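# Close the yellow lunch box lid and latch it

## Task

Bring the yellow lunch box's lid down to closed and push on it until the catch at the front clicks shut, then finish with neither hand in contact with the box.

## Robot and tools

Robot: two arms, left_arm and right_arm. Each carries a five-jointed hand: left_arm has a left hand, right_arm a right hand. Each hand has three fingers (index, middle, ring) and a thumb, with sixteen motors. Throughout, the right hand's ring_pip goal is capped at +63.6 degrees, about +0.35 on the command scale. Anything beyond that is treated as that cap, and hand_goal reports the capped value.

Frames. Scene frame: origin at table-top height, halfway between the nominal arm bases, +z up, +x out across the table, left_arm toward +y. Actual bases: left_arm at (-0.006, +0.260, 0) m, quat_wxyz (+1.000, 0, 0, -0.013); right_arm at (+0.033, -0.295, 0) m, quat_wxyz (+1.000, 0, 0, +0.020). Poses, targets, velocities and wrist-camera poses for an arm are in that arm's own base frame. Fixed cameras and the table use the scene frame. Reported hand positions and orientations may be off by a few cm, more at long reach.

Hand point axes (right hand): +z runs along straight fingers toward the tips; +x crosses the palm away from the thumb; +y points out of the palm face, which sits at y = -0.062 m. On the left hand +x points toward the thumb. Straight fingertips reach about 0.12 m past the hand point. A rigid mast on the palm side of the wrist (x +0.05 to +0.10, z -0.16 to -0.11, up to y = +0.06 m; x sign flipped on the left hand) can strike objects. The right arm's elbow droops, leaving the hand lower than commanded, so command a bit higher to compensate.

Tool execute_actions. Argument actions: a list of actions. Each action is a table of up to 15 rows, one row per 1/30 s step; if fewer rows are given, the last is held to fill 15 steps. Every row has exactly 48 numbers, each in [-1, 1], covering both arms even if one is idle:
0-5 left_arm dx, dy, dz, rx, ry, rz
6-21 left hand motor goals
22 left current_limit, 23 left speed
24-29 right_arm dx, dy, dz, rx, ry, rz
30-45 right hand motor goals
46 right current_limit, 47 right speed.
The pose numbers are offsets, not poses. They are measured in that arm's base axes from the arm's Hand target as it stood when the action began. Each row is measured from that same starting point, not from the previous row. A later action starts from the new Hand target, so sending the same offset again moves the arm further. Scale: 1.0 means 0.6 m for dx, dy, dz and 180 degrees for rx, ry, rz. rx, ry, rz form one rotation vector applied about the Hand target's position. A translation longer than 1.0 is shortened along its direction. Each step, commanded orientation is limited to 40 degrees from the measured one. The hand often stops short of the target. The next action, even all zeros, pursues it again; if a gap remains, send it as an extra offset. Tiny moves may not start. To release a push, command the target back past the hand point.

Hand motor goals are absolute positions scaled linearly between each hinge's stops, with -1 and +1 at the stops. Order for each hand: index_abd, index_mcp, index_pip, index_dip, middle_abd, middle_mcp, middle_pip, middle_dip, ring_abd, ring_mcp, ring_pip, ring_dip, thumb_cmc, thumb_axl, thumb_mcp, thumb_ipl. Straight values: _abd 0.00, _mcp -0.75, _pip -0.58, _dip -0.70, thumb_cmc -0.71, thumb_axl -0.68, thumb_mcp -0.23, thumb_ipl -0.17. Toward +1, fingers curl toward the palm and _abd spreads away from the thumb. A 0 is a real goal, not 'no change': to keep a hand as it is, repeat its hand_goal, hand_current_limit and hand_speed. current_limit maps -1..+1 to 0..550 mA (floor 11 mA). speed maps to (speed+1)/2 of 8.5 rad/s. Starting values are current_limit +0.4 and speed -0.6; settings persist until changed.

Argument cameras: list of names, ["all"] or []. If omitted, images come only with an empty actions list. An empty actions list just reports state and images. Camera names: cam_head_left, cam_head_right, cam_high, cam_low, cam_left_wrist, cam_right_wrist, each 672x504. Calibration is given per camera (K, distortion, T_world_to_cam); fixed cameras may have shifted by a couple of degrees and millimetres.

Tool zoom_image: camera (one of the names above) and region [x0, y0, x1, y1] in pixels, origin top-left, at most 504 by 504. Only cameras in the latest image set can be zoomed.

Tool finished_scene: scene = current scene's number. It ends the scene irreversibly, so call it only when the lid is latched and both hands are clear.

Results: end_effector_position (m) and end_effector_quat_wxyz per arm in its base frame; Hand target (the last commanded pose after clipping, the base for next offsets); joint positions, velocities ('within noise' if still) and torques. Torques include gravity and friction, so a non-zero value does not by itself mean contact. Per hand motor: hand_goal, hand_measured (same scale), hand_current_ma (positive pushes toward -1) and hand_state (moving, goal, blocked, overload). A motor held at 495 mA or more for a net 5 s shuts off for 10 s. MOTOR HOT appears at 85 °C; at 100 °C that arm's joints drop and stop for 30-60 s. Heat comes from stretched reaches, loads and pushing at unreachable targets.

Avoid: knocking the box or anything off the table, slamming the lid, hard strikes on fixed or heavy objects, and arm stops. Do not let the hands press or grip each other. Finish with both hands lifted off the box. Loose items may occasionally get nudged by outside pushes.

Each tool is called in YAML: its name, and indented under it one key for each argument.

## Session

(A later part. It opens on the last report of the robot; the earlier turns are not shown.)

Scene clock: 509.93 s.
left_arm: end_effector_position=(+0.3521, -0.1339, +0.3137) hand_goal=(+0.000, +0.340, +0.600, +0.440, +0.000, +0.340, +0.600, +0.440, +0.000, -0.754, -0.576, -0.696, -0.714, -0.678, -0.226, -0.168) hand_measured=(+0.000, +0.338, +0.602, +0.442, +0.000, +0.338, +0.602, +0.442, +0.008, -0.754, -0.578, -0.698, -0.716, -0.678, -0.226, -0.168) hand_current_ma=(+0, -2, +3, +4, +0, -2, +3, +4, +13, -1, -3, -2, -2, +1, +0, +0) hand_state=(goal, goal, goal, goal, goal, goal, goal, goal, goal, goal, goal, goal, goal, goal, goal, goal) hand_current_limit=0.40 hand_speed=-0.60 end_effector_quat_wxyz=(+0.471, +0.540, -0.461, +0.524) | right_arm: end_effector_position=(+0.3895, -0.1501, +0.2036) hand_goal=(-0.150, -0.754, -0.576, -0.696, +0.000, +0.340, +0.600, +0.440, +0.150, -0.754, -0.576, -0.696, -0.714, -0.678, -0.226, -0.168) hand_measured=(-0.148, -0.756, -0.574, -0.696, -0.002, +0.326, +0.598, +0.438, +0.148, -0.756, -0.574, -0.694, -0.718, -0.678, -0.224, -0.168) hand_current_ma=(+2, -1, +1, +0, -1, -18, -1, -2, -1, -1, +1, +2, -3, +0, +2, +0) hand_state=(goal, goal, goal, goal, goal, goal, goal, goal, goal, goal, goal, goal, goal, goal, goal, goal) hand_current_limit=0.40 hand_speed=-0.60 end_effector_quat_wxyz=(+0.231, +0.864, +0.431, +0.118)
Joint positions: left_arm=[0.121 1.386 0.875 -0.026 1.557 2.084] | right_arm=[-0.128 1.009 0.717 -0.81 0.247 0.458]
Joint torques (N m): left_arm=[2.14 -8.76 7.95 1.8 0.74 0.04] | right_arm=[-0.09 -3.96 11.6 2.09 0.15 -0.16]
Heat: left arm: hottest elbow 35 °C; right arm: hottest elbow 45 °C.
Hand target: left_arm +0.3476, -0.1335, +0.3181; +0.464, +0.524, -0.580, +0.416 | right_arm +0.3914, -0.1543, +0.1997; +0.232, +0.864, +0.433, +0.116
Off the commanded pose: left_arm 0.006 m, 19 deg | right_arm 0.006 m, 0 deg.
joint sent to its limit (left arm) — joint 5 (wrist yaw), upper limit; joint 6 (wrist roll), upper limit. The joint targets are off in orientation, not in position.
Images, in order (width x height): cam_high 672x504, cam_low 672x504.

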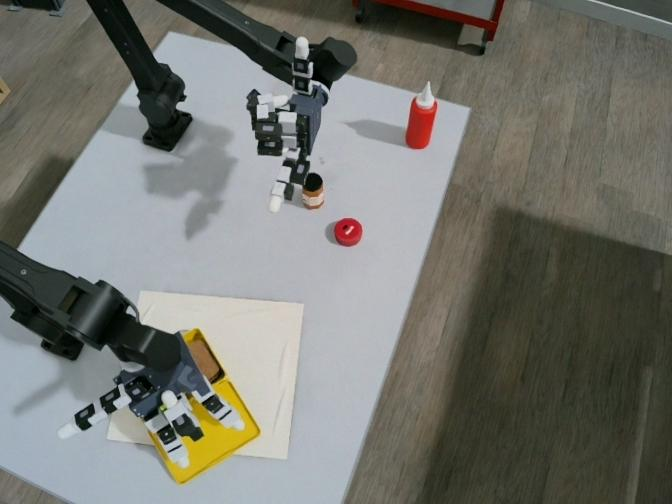

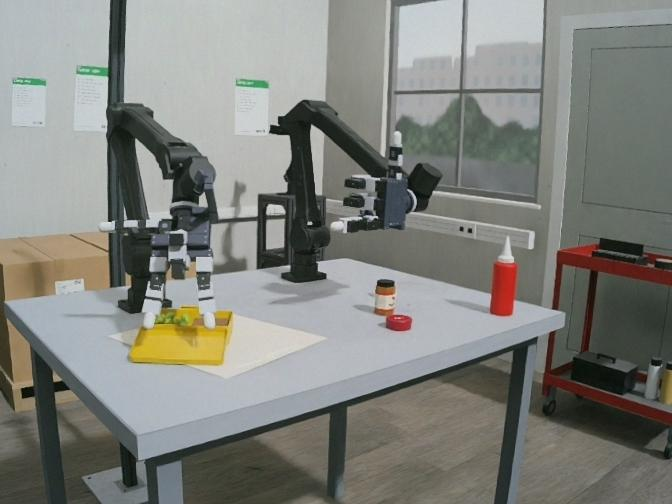

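execute_actions:
  actions:
    - [[0,0,0,0,0,0,0,0.34,0.6,0.44,0,0.34,0.6,0.44,0,-0.754,-0.576,-0.696,-0.714,-0.678,-0.226,-0.168,0.4,-0.6,-0.006,-0.007,-0.045,0,0,0,-0.15,-0.754,-0.576,-0.696,0,0.34,0.6,0.44,0.15,-0.754,-0.576,-0.696,-0.714,-0.678,-0.226,-0.168,0.4,-0.6]]
    - [[0,0,0,0,0,0,0,0.34,0.6,0.44,0,0.34,0.6,0.44,0,-0.754,-0.576,-0.696,-0.714,-0.678,-0.226,-0.168,0.4,-0.6,0,0,-0.038,0,0,0,-0.15,-0.754,-0.576,-0.696,0,0.34,0.6,0.44,0.15,-0.754,-0.576,-0.696,-0.714,-0.678,-0.226,-0.168,0.4,-0.6]]
    - [[0,0,0,0,0,0,0,0.34,0.6,0.44,0,0.34,0.6,0.44,0,-0.754,-0.576,-0.696,-0.714,-0.678,-0.226,-0.168,0.4,-0.6,0,0,0,0,0,0,-0.4,-0.754,-0.576,-0.696,0,0.34,0.6,0.44,0.4,-0.754,-0.576,-0.696,-0.714,-0.678,-0.226,-0.168,0.4,-0.7]]
    - [[0,0,0,0,0,0,0,0.34,0.6,0.44,0,0.34,0.6,0.44,0,-0.754,-0.576,-0.696,-0.714,-0.678,-0.226,-0.168,0.4,-0.6,0,0,0,0,0,0,-0.4,-0.754,-0.576,-0.696,0,0.34,0.6,0.44,0.4,-0.754,-0.576,-0.696,-0.714,-0.678,-0.226,-0.168,0.4,-0.7]]
  cameras: ["cam_high","cam_low"]

zoom_image:
  camera: "cam_high"
  region: [120, 340, 280, 500]

zoom_image:
  camera: "cam_low"
  region: [110, 260, 270, 380]

Scene clock: 520.40 s.
left_arm: end_effector_position=(+0.3521, -0.1339, +0.3137) hand_goal=(+0.000, +0.340, +0.600, +0.440, +0.000, +0.340, +0.600, +0.440, +0.000, -0.754, -0.576, -0.696, -0.714, -0.678, -0.226, -0.168) hand_measured=(+0.000, +0.338, +0.602, +0.442, +0.000, +0.338, +0.602, +0.442, +0.008, -0.754, -0.578, -0.698, -0.716, -0.678, -0.226, -0.168) hand_current_ma=(+0, -2, +3, +4, +0, -2, +3, +4, +13, -1, -3, -2, -2, +1, +0, +0) hand_state=(goal, goal, goal, goal, goal, goal, goal, goal, goal, goal, goal, goal, goal, goal, goal, goal) hand_current_limit=0.40 hand_speed=-0.60 end_effector_quat_wxyz=(+0.471, +0.540, -0.461, +0.524) | right_arm: end_effector_position=(+0.3868, -0.1543, +0.1533) hand_goal=(-0.400, -0.754, -0.576, -0.696, +0.000, +0.340, +0.600, +0.440, +0.400, -0.754, -0.576, -0.696, -0.714, -0.678, -0.226, -0.168) hand_measured=(-0.394, -0.756, -0.574, -0.696, -0.002, +0.326, +0.598, +0.438, +0.394, -0.756, -0.574, -0.694, -0.718, -0.678, -0.224, -0.168) hand_current_ma=(+5, -1, +1, +0, -1, -18, -1, -2, -4, -1, +1, +2, -3, +0, +2, +0) hand_state=(goal, goal, goal, goal, goal, goal, goal, goal, goal, goal, goal, goal, goal, goal, goal, goal) hand_current_limit=0.40 hand_speed=-0.70 end_effector_quat_wxyz=(+0.231, +0.864, +0.431, +0.118)
Joint positions: left_arm=[0.121 1.386 0.875 -0.026 1.557 2.084] | right_arm=[-0.145 1.065 0.611 -0.644 0.239 0.442]
Joint torques (N m): left_arm=[2.14 -8.76 7.94 1.81 0.74 0.03] | right_arm=[-0.09 -4.19 11.06 2.09 0.15 -0.17]
Heat: left arm: hottest elbow 35 °C; right arm: hottest elbow 44 °C.
Hand target: left_arm +0.3476, -0.1335, +0.3181; +0.464, +0.524, -0.580, +0.416 | right_arm +0.3878, -0.1585, +0.1500; +0.232, +0.864, +0.433, +0.116
Off the commanded pose: left_arm 0.006 m, 19 deg | right_arm 0.005 m, 0 deg.
joint sent to its limit (left arm) — joint 5 (wrist yaw), upper limit; joint 6 (wrist roll), upper limit. The joint targets are off in orientation, not in position.
Images, in order (width x height): cam_high 672x504, cam_low 672x504.

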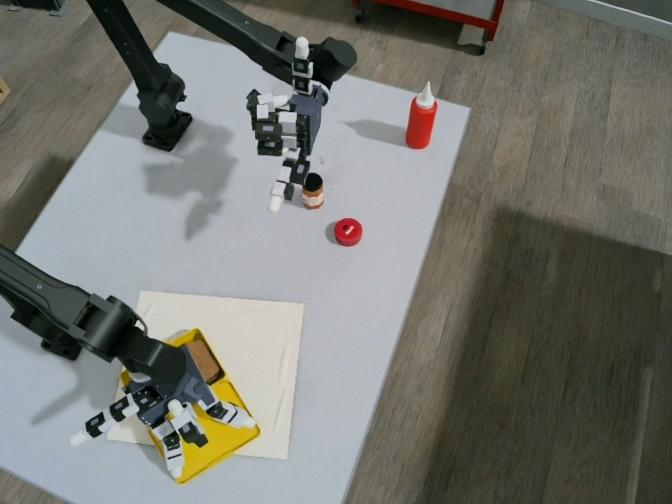

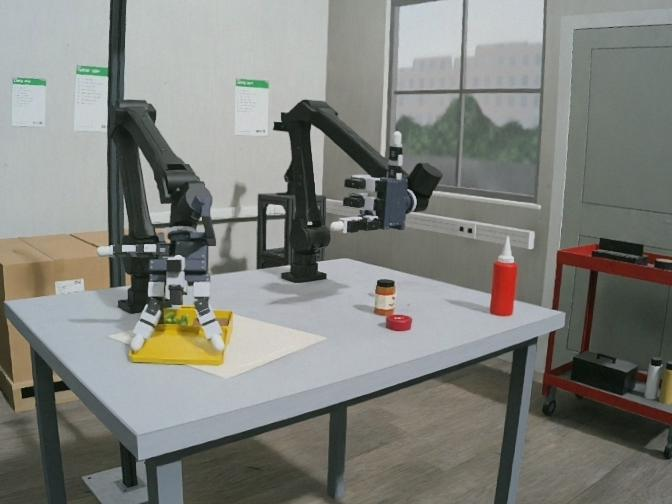

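Scaled by 3.150 from the camera's 672x504 image, which has a finer 960x720 frame.

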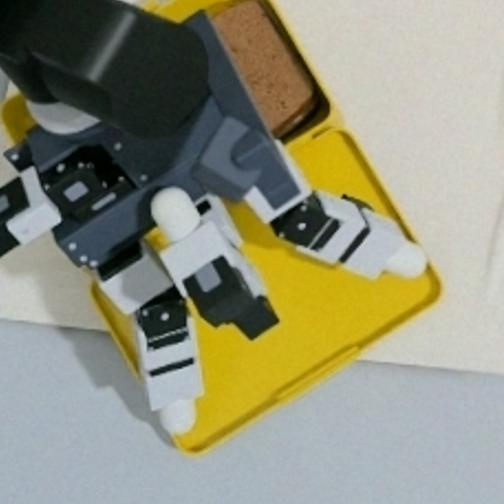

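Scaled by 3.150 from the camera's 672x504 image, which has a finer 960x720 frame.

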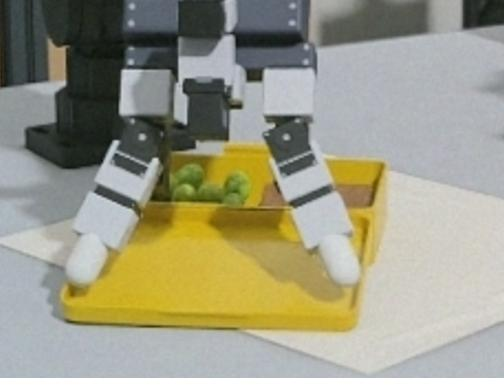

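execute_actions:
  actions:
    - [[0,0,0,0,0,0,0,0.34,0.6,0.44,0,0.34,0.6,0.44,0,-0.754,-0.576,-0.696,-0.714,-0.678,-0.226,-0.168,0.4,-0.6,0,0,0,0,0,0,-0.15,-0.754,-0.576,-0.696,0,0.34,0.6,0.44,0.15,-0.754,-0.576,-0.696,-0.714,-0.678,-0.226,-0.168,0.4,-0.6]]
    - [[0,0,0,0,0,0,0,0.34,0.6,0.44,0,0.34,0.6,0.44,0,-0.754,-0.576,-0.696,-0.714,-0.678,-0.226,-0.168,0.4,-0.6,0,0,-0.02,0,0,0,-0.15,-0.754,-0.576,-0.696,0,0.34,0.6,0.44,0.15,-0.754,-0.576,-0.696,-0.714,-0.678,-0.226,-0.168,0.4,-0.6]]
    - [[0,0,0,0,0,0,0,0.34,0.6,0.44,0,0.34,0.6,0.44,0,-0.754,-0.576,-0.696,-0.714,-0.678,-0.226,-0.168,0.4,-0.6,0,0,0,0,0,0,-0.4,-0.754,-0.576,-0.696,0,0.34,0.6,0.44,0.4,-0.754,-0.576,-0.696,-0.714,-0.678,-0.226,-0.168,0.4,-0.7]]
    - [[0,0,0,0,0,0,0,0.34,0.6,0.44,0,0.34,0.6,0.44,0,-0.754,-0.576,-0.696,-0.714,-0.678,-0.226,-0.168,0.4,-0.6,0,0,0,0,0,0,-0.4,-0.754,-0.576,-0.696,0,0.34,0.6,0.44,0.4,-0.754,-0.576,-0.696,-0.714,-0.678,-0.226,-0.168,0.4,-0.7]]
  cameras: ["cam_high","cam_low"]

zoom_image:
  camera: "cam_low"
  region: [110, 260, 270, 380]

Scene clock: 531.23 s.
left_arm: end_effector_position=(+0.3521, -0.1339, +0.3137) hand_goal=(+0.000, +0.340, +0.600, +0.440, +0.000, +0.340, +0.600, +0.440, +0.000, -0.754, -0.576, -0.696, -0.714, -0.678, -0.226, -0.168) hand_measured=(+0.000, +0.338, +0.602, +0.442, +0.000, +0.338, +0.602, +0.442, +0.008, -0.754, -0.578, -0.698, -0.716, -0.678, -0.226, -0.168) hand_current_ma=(+0, -2, +3, +4, +0, -2, +3, +4, +13, -1, -3, -2, -2, +1, +0, +0) hand_state=(goal, goal, goal, goal, goal, goal, goal, goal, goal, goal, goal, goal, goal, goal, goal, goal) hand_current_limit=0.40 hand_speed=-0.60 end_effector_quat_wxyz=(+0.471, +0.540, -0.461, +0.524) | right_arm: end_effector_position=(+0.3896, -0.1546, +0.1460) hand_goal=(-0.400, -0.754, -0.576, -0.696, +0.000, +0.340, +0.600, +0.440, +0.400, -0.754, -0.576, -0.696, -0.714, -0.678, -0.226, -0.168) hand_measured=(-0.392, -0.756, -0.574, -0.696, -0.002, +0.326, +0.598, +0.438, +0.390, -0.756, -0.574, -0.694, -0.718, -0.678, -0.224, -0.168) hand_current_ma=(+7, -1, +1, +0, -1, -18, -1, -2, -9, -1, +1, +2, -3, +0, +2, +0) hand_state=(goal, goal, goal, goal, goal, goal, goal, goal, goal, goal, goal, goal, goal, goal, goal, goal) hand_current_limit=0.40 hand_speed=-0.70 end_effector_quat_wxyz=(+0.234, +0.863, +0.431, +0.122)
Joint positions: left_arm=[0.121 1.386 0.875 -0.026 1.557 2.084] | right_arm=[-0.145 1.084 0.596 -0.601 0.238 0.44]
Joint torques (N m): left_arm=[2.02 -8.82 7.95 1.81 0.74 0.03] | right_arm=[-0.09 -4.19 10.24 2.04 0.17 -0.16]
Heat: left arm: hottest elbow 35 °C; right arm: hottest elbow 43 °C.
Hand target: left_arm +0.3476, -0.1335, +0.3181; +0.464, +0.524, -0.580, +0.416 | right_arm +0.3878, -0.1585, +0.1378; +0.232, +0.864, +0.433, +0.116
Off the commanded pose: left_arm 0.006 m, 19 deg | right_arm 0.009 m, 1 deg.
joint sent to its limit (left arm) — joint 5 (wrist yaw), upper limit; joint 6 (wrist roll), upper limit. The joint targets are off in orientation, not in position.
Images, in order (width x height): cam_high 672x504, cam_low 672x504.

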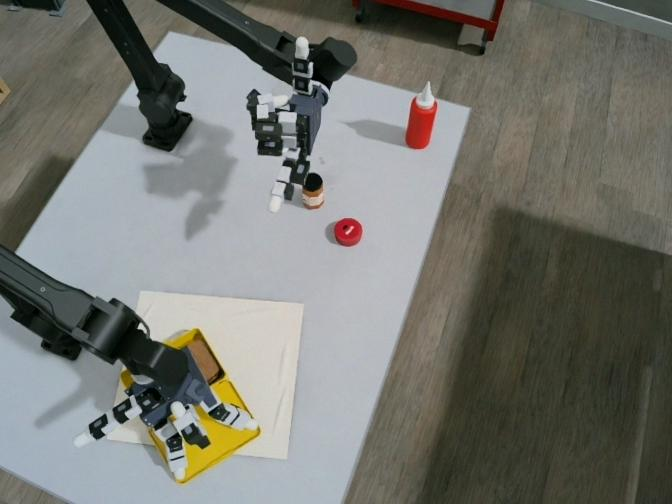

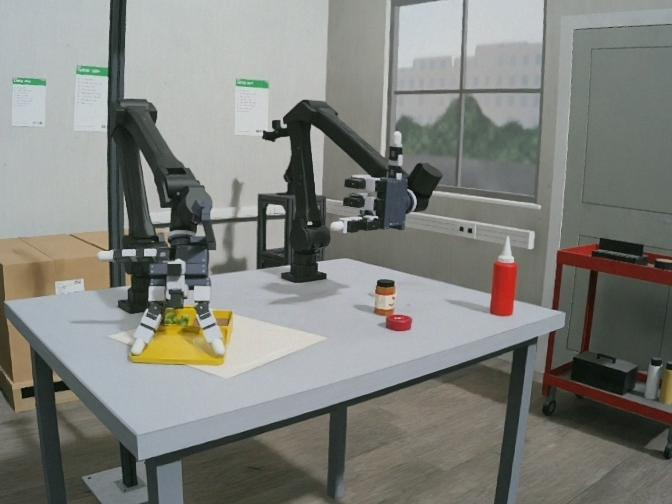

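Scaled by 3.150 from the camera's 672x504 image, which has a finer 960x720 frame.

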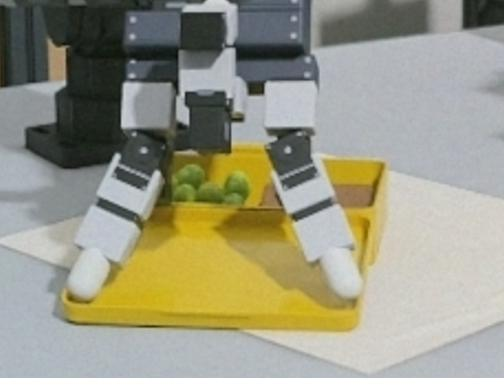

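zoom_image:
  camera: "cam_low"
  region: [120, 320, 240, 380]

zoom_image:
  camera: "cam_high"
  region: [140, 400, 270, 490]

Scaled by 4.200 from the camera's 672x504 image, which has a finer 960x720 frame.

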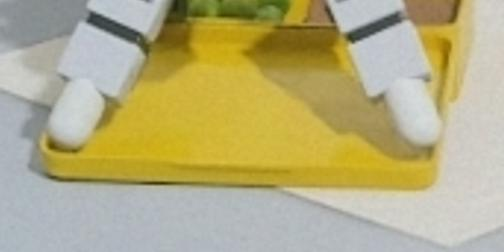

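Scaled by 3.877 from the camera's 672x504 image, which has a finer 960x720 frame.

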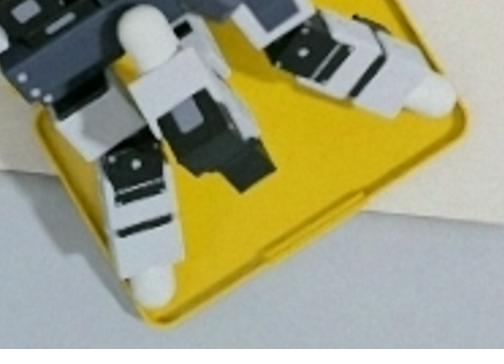

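execute_actions:
  actions:
    - [[0,0,0,0,0,0,0,0.34,0.6,0.44,0,0.34,0.6,0.44,0,-0.754,-0.576,-0.696,-0.714,-0.678,-0.226,-0.168,0.4,-0.6,0,0,0,0,0,0,-0.6,-0.754,-0.576,-0.696,0,0.34,0.6,0.44,0.6,-0.754,-0.576,-0.696,-0.714,-0.678,-0.226,-0.168,0.4,-0.7]]
  cameras: ["cam_high","cam_low"]

zoom_image:
  camera: "cam_low"
  region: [120, 320, 240, 380]

zoom_image:
  camera: "cam_high"
  region: [140, 400, 270, 490]

Scene clock: 541.10 s.
left_arm: end_effector_position=(+0.3521, -0.1339, +0.3137) hand_goal=(+0.000, +0.340, +0.600, +0.440, +0.000, +0.340, +0.600, +0.440, +0.000, -0.754, -0.576, -0.696, -0.714, -0.678, -0.226, -0.168) hand_measured=(+0.000, +0.338, +0.602, +0.442, +0.000, +0.338, +0.602, +0.442, +0.008, -0.754, -0.578, -0.698, -0.716, -0.678, -0.226, -0.168) hand_current_ma=(+0, -2, +3, +4, +0, -2, +3, +4, +13, -1, -3, -2, -2, +1, +0, +0) hand_state=(goal, goal, goal, goal, goal, goal, goal, goal, goal, goal, goal, goal, goal, goal, goal, goal) hand_current_limit=0.40 hand_speed=-0.60 end_effector_quat_wxyz=(+0.471, +0.540, -0.461, +0.524) | right_arm: end_effector_position=(+0.3907, -0.1540, +0.1462) hand_goal=(-0.600, -0.754, -0.576, -0.696, +0.000, +0.340, +0.600, +0.440, +0.600, -0.754, -0.576, -0.696, -0.714, -0.678, -0.226, -0.168) hand_measured=(-0.578, -0.756, -0.576, -0.696, -0.002, +0.326, +0.598, +0.438, +0.594, -0.756, -0.574, -0.694, -0.718, -0.678, -0.224, -0.168) hand_current_ma=(+28, -1, +0, +0, -1, -18, -1, -2, -5, -1, +1, +2, -3, +0, +2, +0) hand_state=(blocked, goal, goal, goal, goal, goal, goal, goal, goal, goal, goal, goal, goal, goal, goal, goal) hand_current_limit=0.40 hand_speed=-0.70 end_effector_quat_wxyz=(+0.233, +0.862, +0.432, +0.125)
Joint positions: left_arm=[0.121 1.386 0.875 -0.026 1.557 2.084] | right_arm=[-0.145 1.084 0.596 -0.597 0.233 0.439]
Joint torques (N m): left_arm=[2.14 -8.82 7.95 1.78 0.74 0.03] | right_arm=[-0.09 -4.13 10.24 1.91 0.34 -0.14]
Heat: left arm: hottest elbow 35 °C; right arm: hottest elbow 43 °C.
Hand target: left_arm +0.3476, -0.1335, +0.3181; +0.464, +0.524, -0.580, +0.416 | right_arm +0.3878, -0.1584, +0.1378; +0.232, +0.864, +0.433, +0.116
Off the commanded pose: left_arm 0.006 m, 19 deg | right_arm 0.010 m, 1 deg.
joint sent to its limit (left arm) — joint 5 (wrist yaw), upper limit; joint 6 (wrist roll), upper limit. The joint targets are off in orientation, not in position.
Images, in order (width x height): cam_high 672x504, cam_low 672x504.

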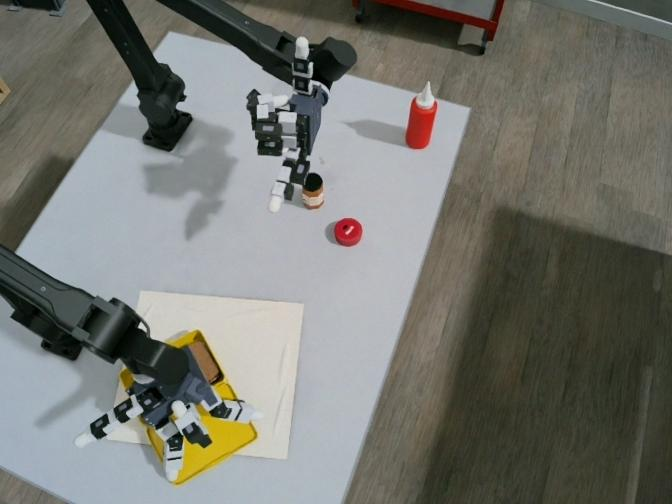

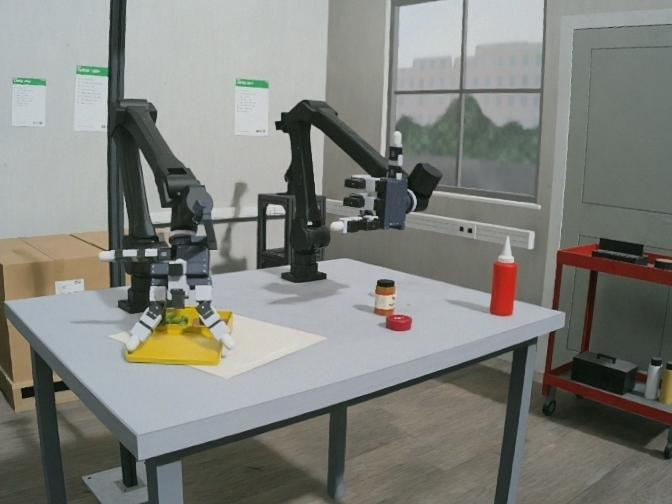

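Scaled by 4.200 from the camera's 672x504 image, which has a finer 960x720 frame.

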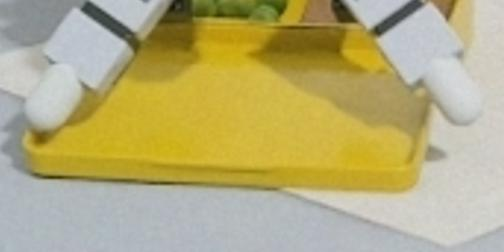

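Scaled by 3.877 from the camera's 672x504 image, which has a finer 960x720 frame.

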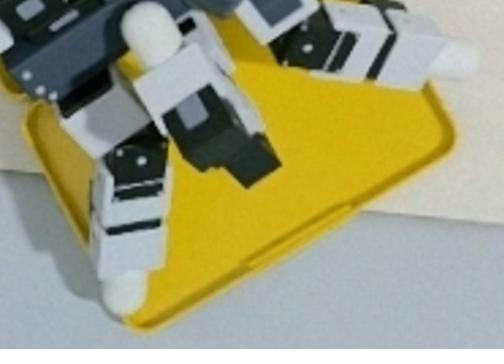

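execute_actions:
  actions:
    - [[0,0,0,0,0,0,0,0.34,0.6,0.44,0,0.34,0.6,0.44,0,-0.754,-0.576,-0.696,-0.714,-0.678,-0.226,-0.168,0.4,-0.6,0,0,0.04,0,0,0,-0.5,-0.754,-0.576,-0.696,0,0.34,0.6,0.44,0.5,-0.754,-0.576,-0.696,-0.714,-0.678,-0.226,-0.168,0.4,-0.6]]
    - [[0,0,0,0,0,0,0,0.34,0.6,0.44,0,0.34,0.6,0.44,0,-0.754,-0.576,-0.696,-0.714,-0.678,-0.226,-0.168,0.4,-0.6,-0.012,-0.015,0.0,0,0,0,-0.3,-0.754,-0.576,-0.696,0,0.34,0.6,0.44,0.3,-0.754,-0.576,-0.696,-0.714,-0.678,-0.226,-0.168,0.4,-0.6]]
    - [[0,0,0,0,0,0,0,0.34,0.6,0.44,0,0.34,0.6,0.44,0,-0.754,-0.576,-0.696,-0.714,-0.678,-0.226,-0.168,0.4,-0.6,0,0,-0.045,0,0,0,-0.3,-0.754,-0.576,-0.696,0,0.34,0.6,0.44,0.3,-0.754,-0.576,-0.696,-0.714,-0.678,-0.226,-0.168,0.4,-0.7]]
  cameras: ["cam_high","cam_low"]

zoom_image:
  camera: "cam_low"
  region: [120, 320, 240, 380]

zoom_image:
  camera: "cam_high"
  region: [140, 400, 270, 490]

Scene clock: 560.37 s.
left_arm: end_effector_position=(+0.3521, -0.1339, +0.3137) hand_goal=(+0.000, +0.340, +0.600, +0.440, +0.000, +0.340, +0.600, +0.440, +0.000, -0.754, -0.576, -0.696, -0.714, -0.678, -0.226, -0.168) hand_measured=(+0.000, +0.338, +0.602, +0.442, +0.000, +0.338, +0.602, +0.442, +0.008, -0.754, -0.578, -0.698, -0.716, -0.678, -0.226, -0.168) hand_current_ma=(+0, -2, +3, +4, +0, -2, +3, +4, +13, -1, -3, -2, -2, +1, +0, +0) hand_state=(goal, goal, goal, goal, goal, goal, goal, goal, goal, goal, goal, goal, goal, goal, goal, goal) hand_current_limit=0.40 hand_speed=-0.60 end_effector_quat_wxyz=(+0.471, +0.540, -0.461, +0.524) | right_arm: end_effector_position=(+0.3833, -0.1633, +0.1486) hand_goal=(-0.300, -0.754, -0.576, -0.696, +0.000, +0.340, +0.600, +0.440, +0.300, -0.754, -0.576, -0.696, -0.714, -0.678, -0.226, -0.168) hand_measured=(-0.318, -0.758, -0.576, -0.696, -0.002, +0.326, +0.598, +0.438, +0.302, -0.756, -0.574, -0.694, -0.718, -0.678, -0.224, -0.168) hand_current_ma=(-20, -3, +0, +0, -1, -18, -1, -2, +1, -1, +1, +2, -3, +0, +2, +0) hand_state=(goal, goal, goal, goal, goal, goal, goal, goal, goal, goal, goal, goal, goal, goal, goal, goal) hand_current_limit=0.40 hand_speed=-0.70 end_effector_quat_wxyz=(+0.237, +0.862, +0.430, +0.126)
Joint positions: left_arm=[0.121 1.386 0.875 -0.026 1.557 2.084] | right_arm=[-0.181 1.059 0.581 -0.592 0.221 0.408]
Joint torques (N m): left_arm=[2.14 -8.76 7.95 1.83 0.74 0.04] | right_arm=[-0.21 -3.25 9.94 2.18 0.14 -0.17]
Heat: left arm: hottest elbow 35 °C; right arm: hottest elbow 42 °C.
Hand target: left_arm +0.3476, -0.1335, +0.3181; +0.464, +0.524, -0.580, +0.416 | right_arm +0.3806, -0.1675, +0.1349; +0.232, +0.864, +0.433, +0.116
Off the commanded pose: left_arm 0.006 m, 19 deg | right_arm 0.015 m, 1 deg.
joint sent to its limit (left arm) — joint 5 (wrist yaw), upper limit; joint 6 (wrist roll), upper limit. The joint targets are off in orientation, not in position.
Images, in order (width x height): cam_high 672x504, cam_low 672x504.

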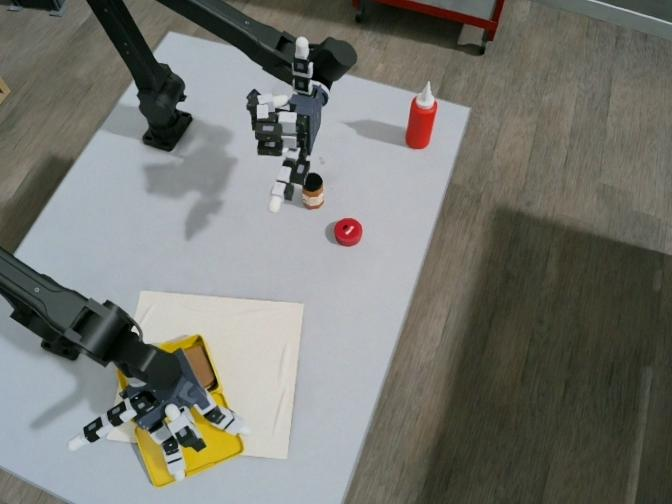

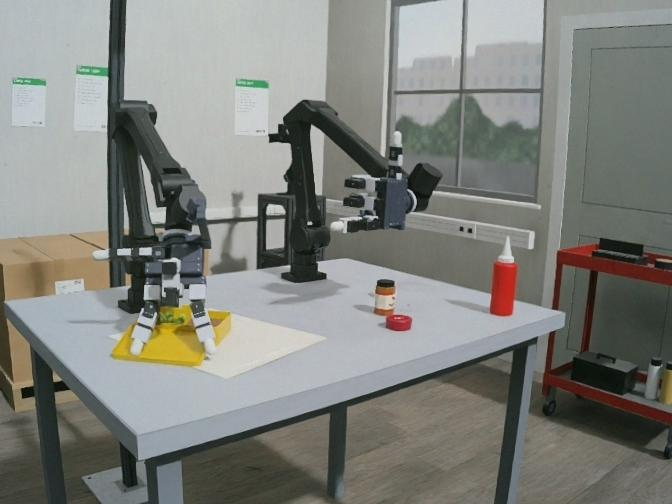

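Scaled by 4.200 from the camera's 672x504 image, which has a finer 960x720 frame.

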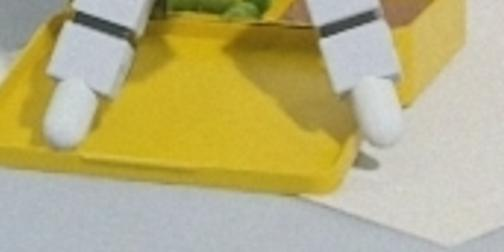

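Scaled by 3.877 from the camera's 672x504 image, which has a finer 960x720 frame.

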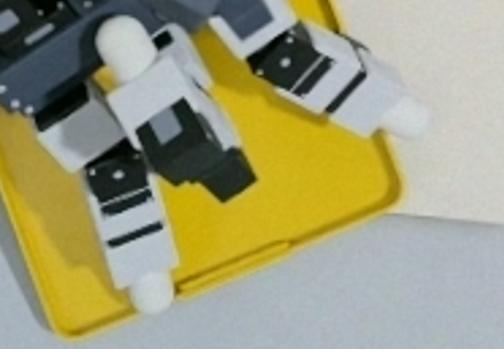

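execute_actions:
  actions:
    - [[0,0,0,0,0,0,0,0.34,0.6,0.44,0,0.34,0.6,0.44,0,-0.754,-0.576,-0.696,-0.714,-0.678,-0.226,-0.168,0.4,-0.6,0,0,0.09,0,0,0,-0.2,-0.754,-0.576,-0.696,0,0.34,0.6,0.44,0.2,-0.754,-0.576,-0.696,-0.714,-0.678,-0.226,-0.168,0.4,-0.6]]
  cameras: ["cam_high","cam_low"]

zoom_image:
  camera: "cam_low"
  region: [100, 280, 260, 380]

zoom_image:
  camera: "cam_high"
  region: [100, 330, 270, 500]

Scene clock: 571.70 s.
left_arm: end_effector_position=(+0.3521, -0.1339, +0.3137) hand_goal=(+0.000, +0.340, +0.600, +0.440, +0.000, +0.340, +0.600, +0.440, +0.000, -0.754, -0.576, -0.696, -0.714, -0.678, -0.226, -0.168) hand_measured=(+0.000, +0.338, +0.602, +0.442, +0.000, +0.338, +0.602, +0.442, +0.008, -0.754, -0.578, -0.698, -0.716, -0.678, -0.226, -0.168) hand_current_ma=(+0, -2, +3, +4, +0, -2, +3, +4, +13, -1, -3, -2, -2, +1, +0, +0) hand_state=(goal, goal, goal, goal, goal, goal, goal, goal, goal, goal, goal, goal, goal, goal, goal, goal) hand_current_limit=0.40 hand_speed=-0.60 end_effector_quat_wxyz=(+0.471, +0.540, -0.461, +0.524) | right_arm: end_effector_position=(+0.3650, -0.1596, +0.1567) hand_goal=(-0.200, -0.754, -0.576, -0.696, +0.000, +0.340, +0.600, +0.440, +0.200, -0.754, -0.576, -0.696, -0.714, -0.678, -0.226, -0.168) hand_measured=(-0.202, -0.756, -0.574, -0.694, -0.002, +0.326, +0.598, +0.438, +0.210, -0.752, -0.572, -0.690, -0.718, -0.678, -0.224, -0.168) hand_current_ma=(-1, -1, +1, +1, -1, -18, -1, -2, +9, +2, +4, +4, -3, +0, +2, +0) hand_state=(goal, goal, goal, goal, goal, goal, goal, goal, goal, goal, goal, goal, goal, goal, goal, goal) hand_current_limit=0.40 hand_speed=-0.60 end_effector_quat_wxyz=(+0.214, +0.867, +0.438, +0.097)
Joint positions: left_arm=[0.121 1.386 0.875 -0.026 1.557 2.084] | right_arm=[-0.181 1.008 0.611 -0.749 0.219 0.406]
Joint torques (N m): left_arm=[2.2 -8.82 7.94 1.8 0.74 0.03] | right_arm=[-0.09 -5.13 16.83 0.98 0.28 -0.14]
Heat: left arm: hottest elbow 35 °C; right arm: hottest elbow 41 °C.
Hand target: left_arm +0.3476, -0.1335, +0.3181; +0.464, +0.524, -0.580, +0.416 | right_arm +0.3807, -0.1674, +0.1890; +0.232, +0.863, +0.433, +0.116
Off the commanded pose: left_arm 0.006 m, 19 deg | right_arm 0.037 m, 3 deg.
joint sent to its limit (left arm) — joint 5 (wrist yaw), upper limit; joint 6 (wrist roll), upper limit. The joint targets are off in orientation, not in position.
Images, in order (width x height): cam_high 672x504, cam_low 672x504.

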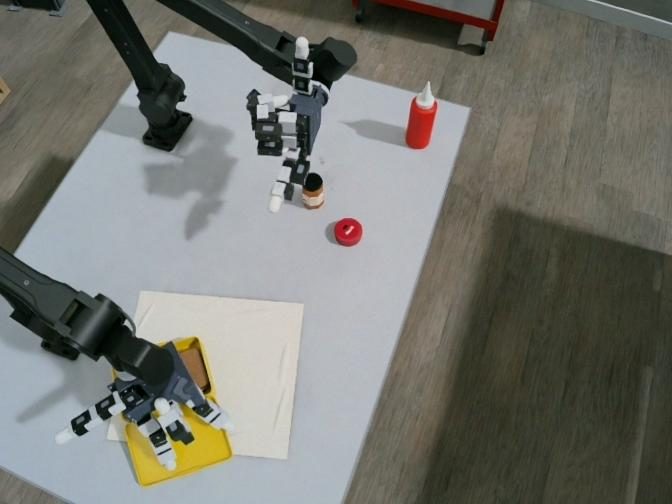

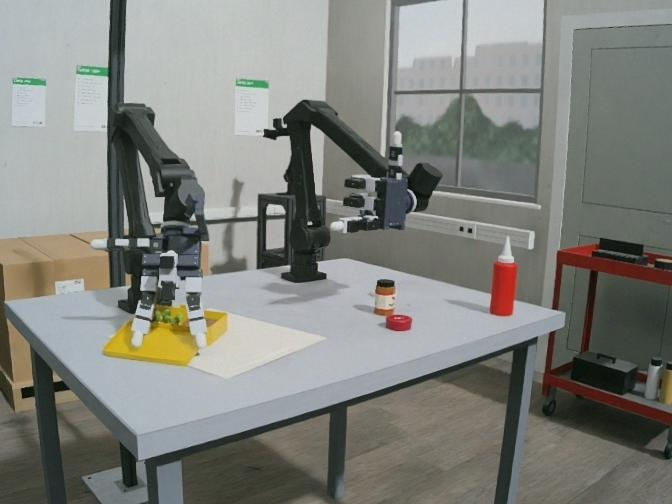

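Scaled by 3.150 from the camera's 672x504 image, which has a finer 960x720 frame.

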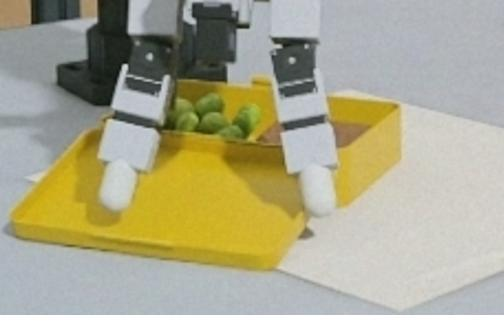

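Scaled by 2.965 from the camera's 672x504 image, which has a finer 960x720 frame.

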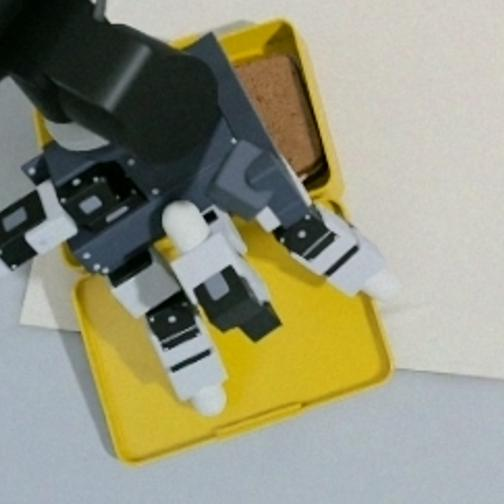

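execute_actions:
  actions:
    - [[0,0,0,0,0,0,0,0.34,0.6,0.44,0,0.34,0.6,0.44,0,-0.754,-0.576,-0.696,-0.714,-0.678,-0.226,-0.168,0.4,-0.6,0,0,0.12,0,0,0,0,-0.754,-0.576,-0.696,0,0.34,0.6,0.44,0,-0.754,-0.576,-0.696,-0.714,-0.678,-0.226,-0.168,0.4,-0.6]]
    - [[0,0,0,0,0,0,0,0.34,0.6,0.44,0,0.34,0.6,0.44,0,-0.754,-0.576,-0.696,-0.714,-0.678,-0.226,-0.168,0.4,-0.6,-0.09,-0.08,0.03,0,0,0,0,-0.754,-0.576,-0.696,0,0.34,0.6,0.44,0,-0.754,-0.576,-0.696,-0.714,-0.678,-0.226,-0.168,0.4,-0.6]]
    - [[0,0,0,0,0,0,0,0.34,0.6,0.44,0,0.34,0.6,0.44,0,-0.754,-0.576,-0.696,-0.714,-0.678,-0.226,-0.168,0.4,-0.6,-0.18,-0.15,0,0,0,0,0,-0.754,-0.576,-0.696,0,0.34,0.6,0.44,0,-0.754,-0.576,-0.696,-0.714,-0.678,-0.226,-0.168,0.4,-0.6]]
    - [[0,0,0,0,0,0,0,0.34,0.6,0.44,0,0.34,0.6,0.44,0,-0.754,-0.576,-0.696,-0.714,-0.678,-0.226,-0.168,0.4,-0.6,0,0,-0.15,0,0,0,0,-0.754,-0.576,-0.696,0,0.34,0.6,0.44,0,-0.754,-0.576,-0.696,-0.714,-0.678,-0.226,-0.168,0.4,-0.6]]
  cameras: ["cam_high","cam_low"]

Scene clock: 650.50 s.
left_arm: end_effector_position=(+0.3521, -0.1339, +0.3137) hand_goal=(+0.000, +0.340, +0.600, +0.440, +0.000, +0.340, +0.600, +0.440, +0.000, -0.754, -0.576, -0.696, -0.714, -0.678, -0.226, -0.168) hand_measured=(+0.000, +0.338, +0.602, +0.442, +0.000, +0.338, +0.602, +0.442, +0.008, -0.754, -0.578, -0.698, -0.716, -0.678, -0.226, -0.168) hand_current_ma=(+0, -2, +3, +4, +0, -2, +3, +4, +13, -1, -3, -2, -2, +1, +0, +0) hand_state=(goal, goal, goal, goal, goal, goal, goal, goal, goal, goal, goal, goal, goal, goal, goal, goal) hand_current_limit=0.40 hand_speed=-0.60 end_effector_quat_wxyz=(+0.471, +0.540, -0.461, +0.524) | right_arm: end_effector_position=(+0.2186, -0.2994, +0.1864) hand_goal=(+0.000, -0.754, -0.576, -0.696, +0.000, +0.340, +0.600, +0.440, +0.000, -0.754, -0.576, -0.696, -0.714, -0.678, -0.226, -0.168) hand_measured=(+0.000, -0.758, -0.574, -0.694, -0.002, +0.328, +0.598, +0.438, +0.000, -0.758, -0.574, -0.694, -0.718, -0.678, -0.222, -0.168) hand_current_ma=(+0, -2, +1, +1, -1, -14, -1, -1, +0, -2, +0, +2, -3, +0, +3, +0) hand_state=(goal, goal, goal, goal, goal, goal, goal, goal, goal, goal, goal, goal, goal, goal, goal, goal) hand_current_limit=0.40 hand_speed=-0.60 end_effector_quat_wxyz=(+0.225, +0.866, +0.431, +0.117)
Joint positions: left_arm=[0.121 1.386 0.875 -0.026 1.557 2.084] | right_arm=[-1.058 0.805 0.571 -0.863 -0.205 -0.361]
Joint torques (N m): left_arm=[2.08 -8.76 7.94 1.8 0.73 0.03] | right_arm=[-0.09 -1.96 12.63 2.15 -0.42 -0.16]
Heat: left arm: hottest elbow 35 °C; right arm: hottest elbow 46 °C.
Hand target: left_arm +0.3476, -0.1335, +0.3181; +0.464, +0.524, -0.580, +0.416 | right_arm +0.2187, -0.3055, +0.1890; +0.232, +0.863, +0.433, +0.116
Off the commanded pose: left_arm 0.006 m, 19 deg | right_arm 0.007 m, 1 deg.
joint sent to its limit (left arm) — joint 5 (wrist yaw), upper limit; joint 6 (wrist roll), upper limit. The joint targets are off in orientation, not in position.
Images, in order (width x height): cam_high 672x504, cam_low 672x504.

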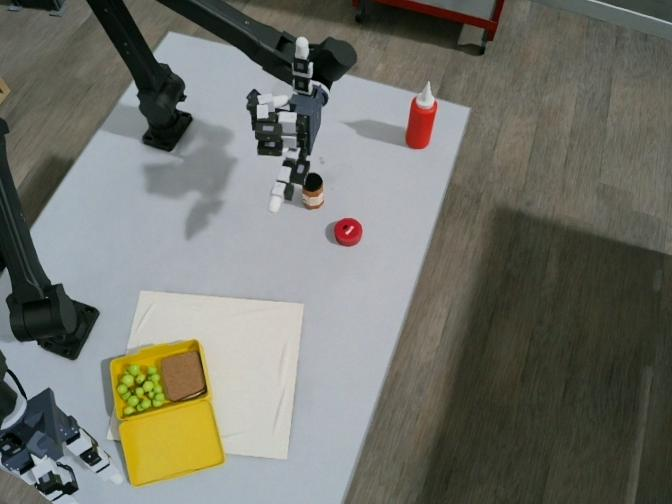

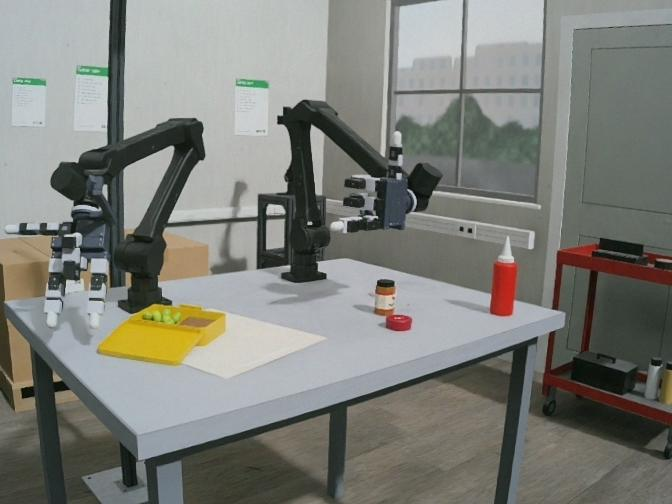

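execute_actions:
  actions:
    - [[0,0,0,0,0,0,0,0.34,0.6,0.44,0,0.34,0.6,0.44,0,-0.754,-0.576,-0.696,-0.714,-0.678,-0.226,-0.168,0.4,-0.6,0,0,-0.01,0,0,0,0,0.34,0.6,0.44,0,0.34,0.6,0.44,0,-0.754,-0.576,-0.696,-0.714,-0.678,-0.226,-0.168,0.4,-0.6]]
    - [[0,0,0,0,0,0,0,0.34,0.6,0.44,0,0.34,0.6,0.44,0,-0.754,-0.576,-0.696,-0.714,-0.678,-0.226,-0.168,0.4,-0.6,0,0,-0.04,0,0,0,0,0.34,0.6,0.44,0,0.34,0.6,0.44,0,-0.754,-0.576,-0.696,-0.714,-0.678,-0.226,-0.168,0.4,-0.6]]
    - [[0,0,0,0,0,0,0,0.34,0.6,0.44,0,0.34,0.6,0.44,0,-0.754,-0.576,-0.696,-0.714,-0.678,-0.226,-0.168,0.4,-0.6,0.05,0.04,0,0,0,0,0,0.34,0.6,0.44,0,0.34,0.6,0.44,0,-0.754,-0.576,-0.696,-0.714,-0.678,-0.226,-0.168,0.4,-0.6]]
    - [[0,0,0,0,0,0,0,0.34,0.6,0.44,0,0.34,0.6,0.44,0,-0.754,-0.576,-0.696,-0.714,-0.678,-0.226,-0.168,0.4,-0.6,0.05,0.04,0,0,0,0,0,0.34,0.6,0.44,0,0.34,0.6,0.44,0,-0.754,-0.576,-0.696,-0.714,-0.678,-0.226,-0.168,0.4,-0.6]]
  cameras: ["cam_high","cam_low"]

Scene clock: 660.07 s.
left_arm: end_effector_position=(+0.3521, -0.1339, +0.3137) hand_goal=(+0.000, +0.340, +0.600, +0.440, +0.000, +0.340, +0.600, +0.440, +0.000, -0.754, -0.576, -0.696, -0.714, -0.678, -0.226, -0.168) hand_measured=(+0.000, +0.338, +0.602, +0.442, +0.000, +0.338, +0.602, +0.442, +0.008, -0.754, -0.578, -0.698, -0.716, -0.678, -0.226, -0.168) hand_current_ma=(+0, -2, +3, +4, +0, -2, +3, +4, +13, -1, -3, -2, -2, +1, +0, +0) hand_state=(goal, goal, goal, goal, goal, goal, goal, goal, goal, goal, goal, goal, goal, goal, goal, goal) hand_current_limit=0.40 hand_speed=-0.60 end_effector_quat_wxyz=(+0.471, +0.540, -0.461, +0.524) | right_arm: end_effector_position=(+0.2751, -0.2584, +0.1584) hand_goal=(+0.000, +0.340, +0.600, +0.440, +0.000, +0.340, +0.600, +0.440, +0.000, -0.754, -0.576, -0.696, -0.714, -0.678, -0.226, -0.168) hand_measured=(+0.000, +0.324, +0.598, +0.438, -0.002, +0.328, +0.598, +0.438, +0.000, -0.758, -0.574, -0.694, -0.718, -0.678, -0.222, -0.168) hand_current_ma=(+0, -24, -1, -1, -1, -14, -1, -1, +0, -2, +0, +2, -4, +0, +3, +0) hand_state=(goal, goal, goal, goal, goal, goal, goal, goal, goal, goal, goal, goal, goal, goal, goal, goal) hand_current_limit=0.40 hand_speed=-0.60 end_effector_quat_wxyz=(+0.228, +0.864, +0.435, +0.113)
Joint positions: left_arm=[0.121 1.386 0.875 -0.026 1.557 2.084] | right_arm=[-0.731 0.84 0.505 -0.723 -0.042 -0.082]
Joint torques (N m): left_arm=[2.14 -8.82 7.97 1.81 0.74 0.04] | right_arm=[1.9 -2.73 11.75 2.28 0.06 0.15]
Heat: left arm: hottest elbow 35 °C; right arm: hottest elbow 45 °C.
Hand target: left_arm +0.3476, -0.1335, +0.3181; +0.464, +0.524, -0.580, +0.416 | right_arm +0.2787, -0.2575, +0.1591; +0.232, +0.863, +0.433, +0.116
Off the commanded pose: left_arm 0.006 m, 19 deg | right_arm 0.004 m, 1 deg.
joint sent to its limit (left arm) — joint 5 (wrist yaw), upper limit; joint 6 (wrist roll), upper limit. The joint targets are off in orientation, not in position.
Images, in order (width x height): cam_high 672x504, cam_low 672x504.

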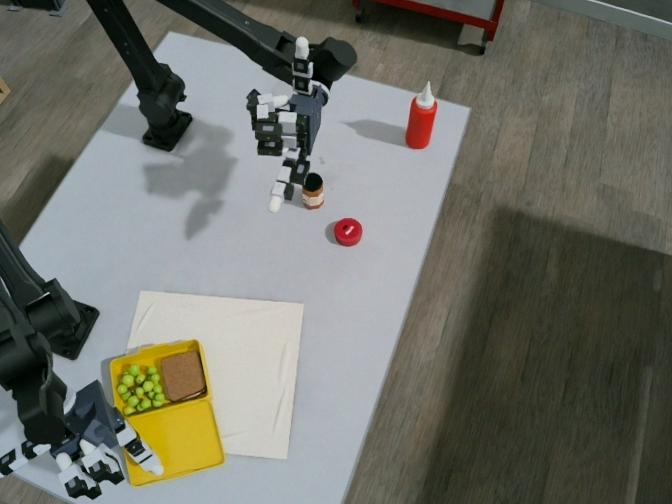

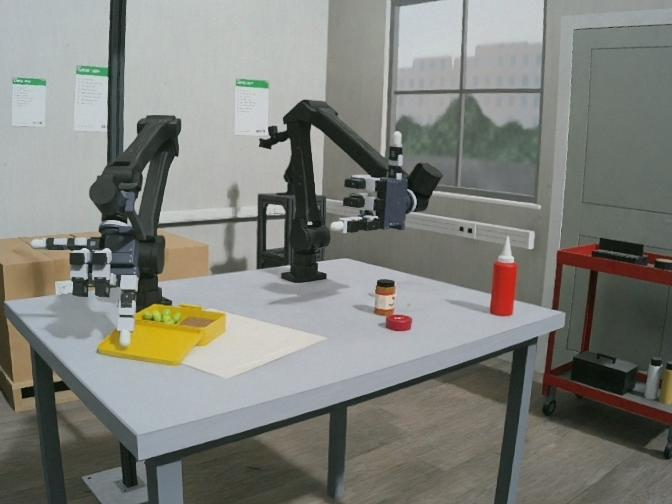

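execute_actions:
  actions:
    - [[0,0,0,0,0,0,0,0.34,0.6,0.44,0,0.34,0.6,0.44,0,-0.754,-0.576,-0.696,-0.714,-0.678,-0.226,-0.168,0.4,-0.6,0,0,0.1,0,0,0,0,0.34,0.6,0.44,0,0.34,0.6,0.44,0,-0.754,-0.576,-0.696,-0.714,-0.678,-0.226,-0.168,0.4,-0.6]]
    - [[0,0,0,0,0,0,0,0.34,0.6,0.44,0,0.34,0.6,0.44,0,-0.754,-0.576,-0.696,-0.714,-0.678,-0.226,-0.168,0.4,-0.6,0.072,0.145,0,0,0,0,0,-0.754,-0.576,-0.696,0,0.34,0.6,0.44,0,-0.754,-0.576,-0.696,-0.714,-0.678,-0.226,-0.168,0.4,-0.6]]
    - [[0,0,0,0,0,0,0,0.34,0.6,0.44,0,0.34,0.6,0.44,0,-0.754,-0.576,-0.696,-0.714,-0.678,-0.226,-0.168,0.4,-0.6,0,0,-0.05,0,0,0,0,-0.754,-0.576,-0.696,0,0.34,0.6,0.44,0,-0.754,-0.576,-0.696,-0.714,-0.678,-0.226,-0.168,0.4,-0.6]]
  cameras: ["cam_high","cam_low"]

Scene clock: 676.67 s.
left_arm: end_effector_position=(+0.3521, -0.1339, +0.3137) hand_goal=(+0.000, +0.340, +0.600, +0.440, +0.000, +0.340, +0.600, +0.440, +0.000, -0.754, -0.576, -0.696, -0.714, -0.678, -0.226, -0.168) hand_measured=(+0.000, +0.338, +0.602, +0.442, +0.000, +0.338, +0.602, +0.442, +0.008, -0.754, -0.578, -0.698, -0.716, -0.678, -0.226, -0.168) hand_current_ma=(+0, -2, +3, +4, +0, -2, +3, +4, +13, -1, -3, -2, -2, +1, +0, +0) hand_state=(goal, goal, goal, goal, goal, goal, goal, goal, goal, goal, goal, goal, goal, goal, goal, goal) hand_current_limit=0.40 hand_speed=-0.60 end_effector_quat_wxyz=(+0.471, +0.540, -0.461, +0.524) | right_arm: end_effector_position=(+0.3193, -0.1731, +0.1939) hand_goal=(+0.000, -0.754, -0.576, -0.696, +0.000, +0.340, +0.600, +0.440, +0.000, -0.754, -0.576, -0.696, -0.714, -0.678, -0.226, -0.168) hand_measured=(+0.000, -0.756, -0.574, -0.694, -0.002, +0.328, +0.598, +0.438, +0.000, -0.758, -0.574, -0.694, -0.718, -0.678, -0.222, -0.168) hand_current_ma=(+0, -1, +1, +1, -1, -14, -1, -1, +0, -2, +0, +2, -4, +0, +3, +0) hand_state=(goal, goal, goal, goal, goal, goal, goal, goal, goal, goal, goal, goal, goal, goal, goal, goal) hand_current_limit=0.40 hand_speed=-0.60 end_effector_quat_wxyz=(+0.233, +0.863, +0.434, +0.115)
Joint positions: left_arm=[0.121 1.386 0.875 -0.026 1.557 2.084] | right_arm=[-0.277 0.792 0.577 -0.86 0.183 0.316]
Joint torques (N m): left_arm=[2.14 -8.7 7.92 1.78 0.73 0.04] | right_arm=[1.9 -1.73 11.55 2.15 0.34 0.14]
Heat: left arm: hottest elbow 35 °C; right arm: hottest elbow 45 °C.
Hand target: left_arm +0.3476, -0.1335, +0.3181; +0.464, +0.524, -0.580, +0.416 | right_arm +0.3219, -0.1705, +0.1890; +0.232, +0.863, +0.433, +0.116
Off the commanded pose: left_arm 0.006 m, 19 deg | right_arm 0.006 m, 0 deg.
joint sent to its limit (left arm) — joint 5 (wrist yaw), upper limit; joint 6 (wrist roll), upper limit. The joint targets are off in orientation, not in position.
Images, in order (width x height): cam_high 672x504, cam_low 672x504.

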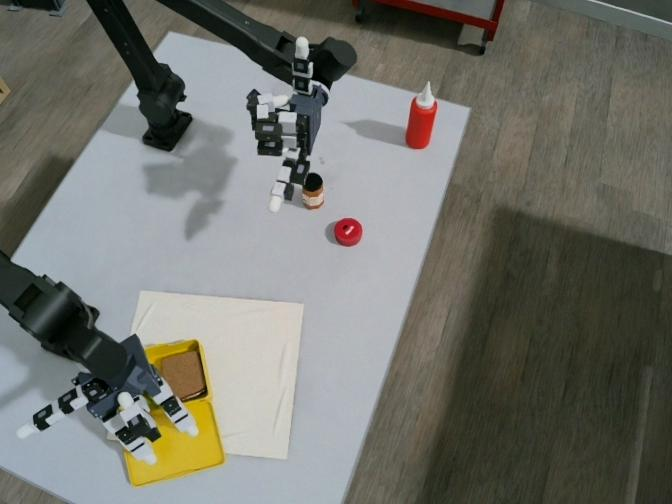

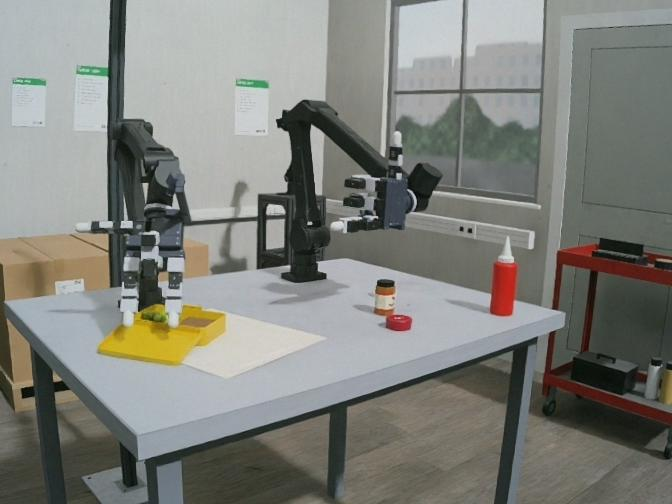

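execute_actions:
  actions:
    - [[0,0,0,0,0,0,0,0.34,0.6,0.44,0,0.34,0.6,0.44,0,-0.754,-0.576,-0.696,-0.714,-0.678,-0.226,-0.168,0.4,-0.6,0,0,-0.05,0,0,0,0,-0.754,-0.576,-0.696,0,0.34,0.6,0.44,0,-0.754,-0.576,-0.696,-0.714,-0.678,-0.226,-0.168,0.4,-0.6]]
    - [[0,0,0,0,0,0,0,0.34,0.6,0.44,0,0.34,0.6,0.44,0,-0.754,-0.576,-0.696,-0.714,-0.678,-0.226,-0.168,0.4,-0.6,0,0,-0.03,0,0,0,0,-0.754,-0.576,-0.696,0,0.34,0.6,0.44,0,-0.754,-0.576,-0.696,-0.714,-0.678,-0.226,-0.168,0.4,-0.6]]
    - [[0,0,0,0,0,0,0,0.34,0.6,0.44,0,0.34,0.6,0.44,0,-0.754,-0.576,-0.696,-0.714,-0.678,-0.226,-0.168,0.4,-0.6,0.027,0.047,0,0,0,0.0625,0,-0.754,-0.576,-0.696,0,0.34,0.6,0.44,0,-0.754,-0.576,-0.696,-0.714,-0.678,-0.226,-0.168,0.4,-0.6]]
    - [[0,0,0,0,0,0,0,0.34,0.6,0.44,0,0.34,0.6,0.44,0,-0.754,-0.576,-0.696,-0.714,-0.678,-0.226,-0.168,0.4,-0.6,0.027,0.047,0,0,0,0.0625,0,-0.754,-0.576,-0.696,0,0.34,0.6,0.44,0,-0.754,-0.576,-0.696,-0.714,-0.678,-0.226,-0.168,0.4,-0.6]]
  cameras: ["cam_high","cam_low"]

Scene clock: 686.53 s.
left_arm: end_effector_position=(+0.3521, -0.1339, +0.3137) hand_goal=(+0.000, +0.340, +0.600, +0.440, +0.000, +0.340, +0.600, +0.440, +0.000, -0.754, -0.576, -0.696, -0.714, -0.678, -0.226, -0.168) hand_measured=(+0.000, +0.338, +0.602, +0.442, +0.000, +0.338, +0.602, +0.442, +0.008, -0.754, -0.578, -0.698, -0.716, -0.678, -0.226, -0.168) hand_current_ma=(+0, -2, +3, +4, +0, -2, +3, +4, +13, -1, -3, -2, -2, +1, +0, +0) hand_state=(goal, goal, goal, goal, goal, goal, goal, goal, goal, goal, goal, goal, goal, goal, goal, goal) hand_current_limit=0.40 hand_speed=-0.60 end_effector_quat_wxyz=(+0.471, +0.540, -0.461, +0.524) | right_arm: end_effector_position=(+0.3547, -0.1235, +0.1518) hand_goal=(+0.000, -0.754, -0.576, -0.696, +0.000, +0.340, +0.600, +0.440, +0.000, -0.754, -0.576, -0.696, -0.714, -0.678, -0.226, -0.168) hand_measured=(-0.004, -0.756, -0.574, -0.694, -0.002, +0.328, +0.598, +0.438, -0.022, -0.730, -0.562, -0.688, -0.718, -0.678, -0.222, -0.168) hand_current_ma=(-2, -1, +1, +1, -1, -14, -1, -1, -26, +40, +17, +7, -4, +0, +3, +0) hand_state=(goal, goal, goal, goal, goal, goal, goal, goal, blocked, blocked, goal, goal, goal, goal, goal, goal) hand_current_limit=0.40 hand_speed=-0.60 end_effector_quat_wxyz=(+0.215, +0.772, +0.576, +0.162)
Joint positions: left_arm=[0.121 1.386 0.875 -0.026 1.557 2.084] | right_arm=[-0.263 0.834 0.466 -0.658 0.012 0.023]
Joint torques (N m): left_arm=[2.2 -8.76 7.94 1.8 0.73 0.04] | right_arm=[1.85 -2.2 10.55 1.76 -0.45 -0.24]
Heat: left arm: hottest elbow 35 °C; right arm: hottest elbow 44 °C.
Hand target: left_arm +0.3476, -0.1335, +0.3181; +0.464, +0.524, -0.580, +0.416 | right_arm +0.3543, -0.1141, +0.1410; +0.205, +0.763, +0.593, +0.159
Off the commanded pose: left_arm 0.006 m, 19 deg | right_arm 0.014 m, 3 deg.
joint sent to its limit (left arm) — joint 5 (wrist yaw), upper limit; joint 6 (wrist roll), upper limit. The joint targets are off in orientation, not in position.
Images, in order (width x height): cam_high 672x504, cam_low 672x504.

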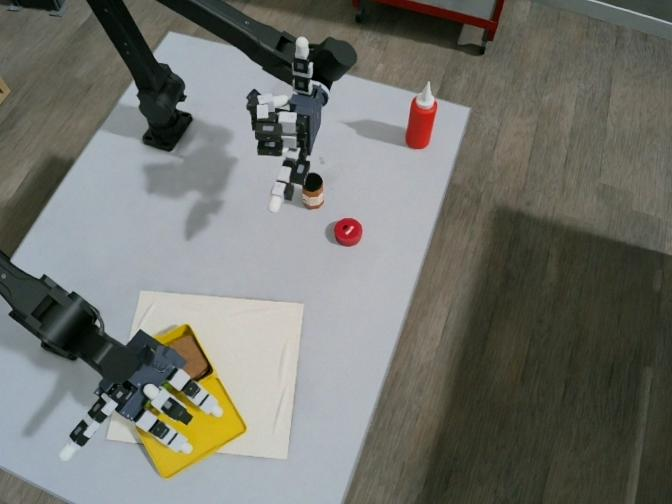

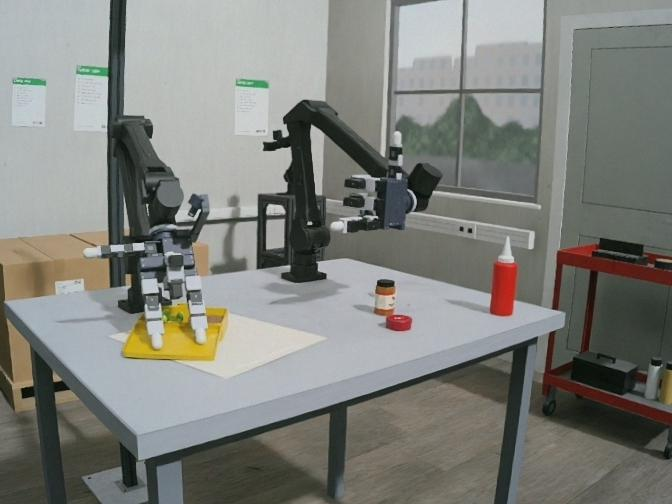

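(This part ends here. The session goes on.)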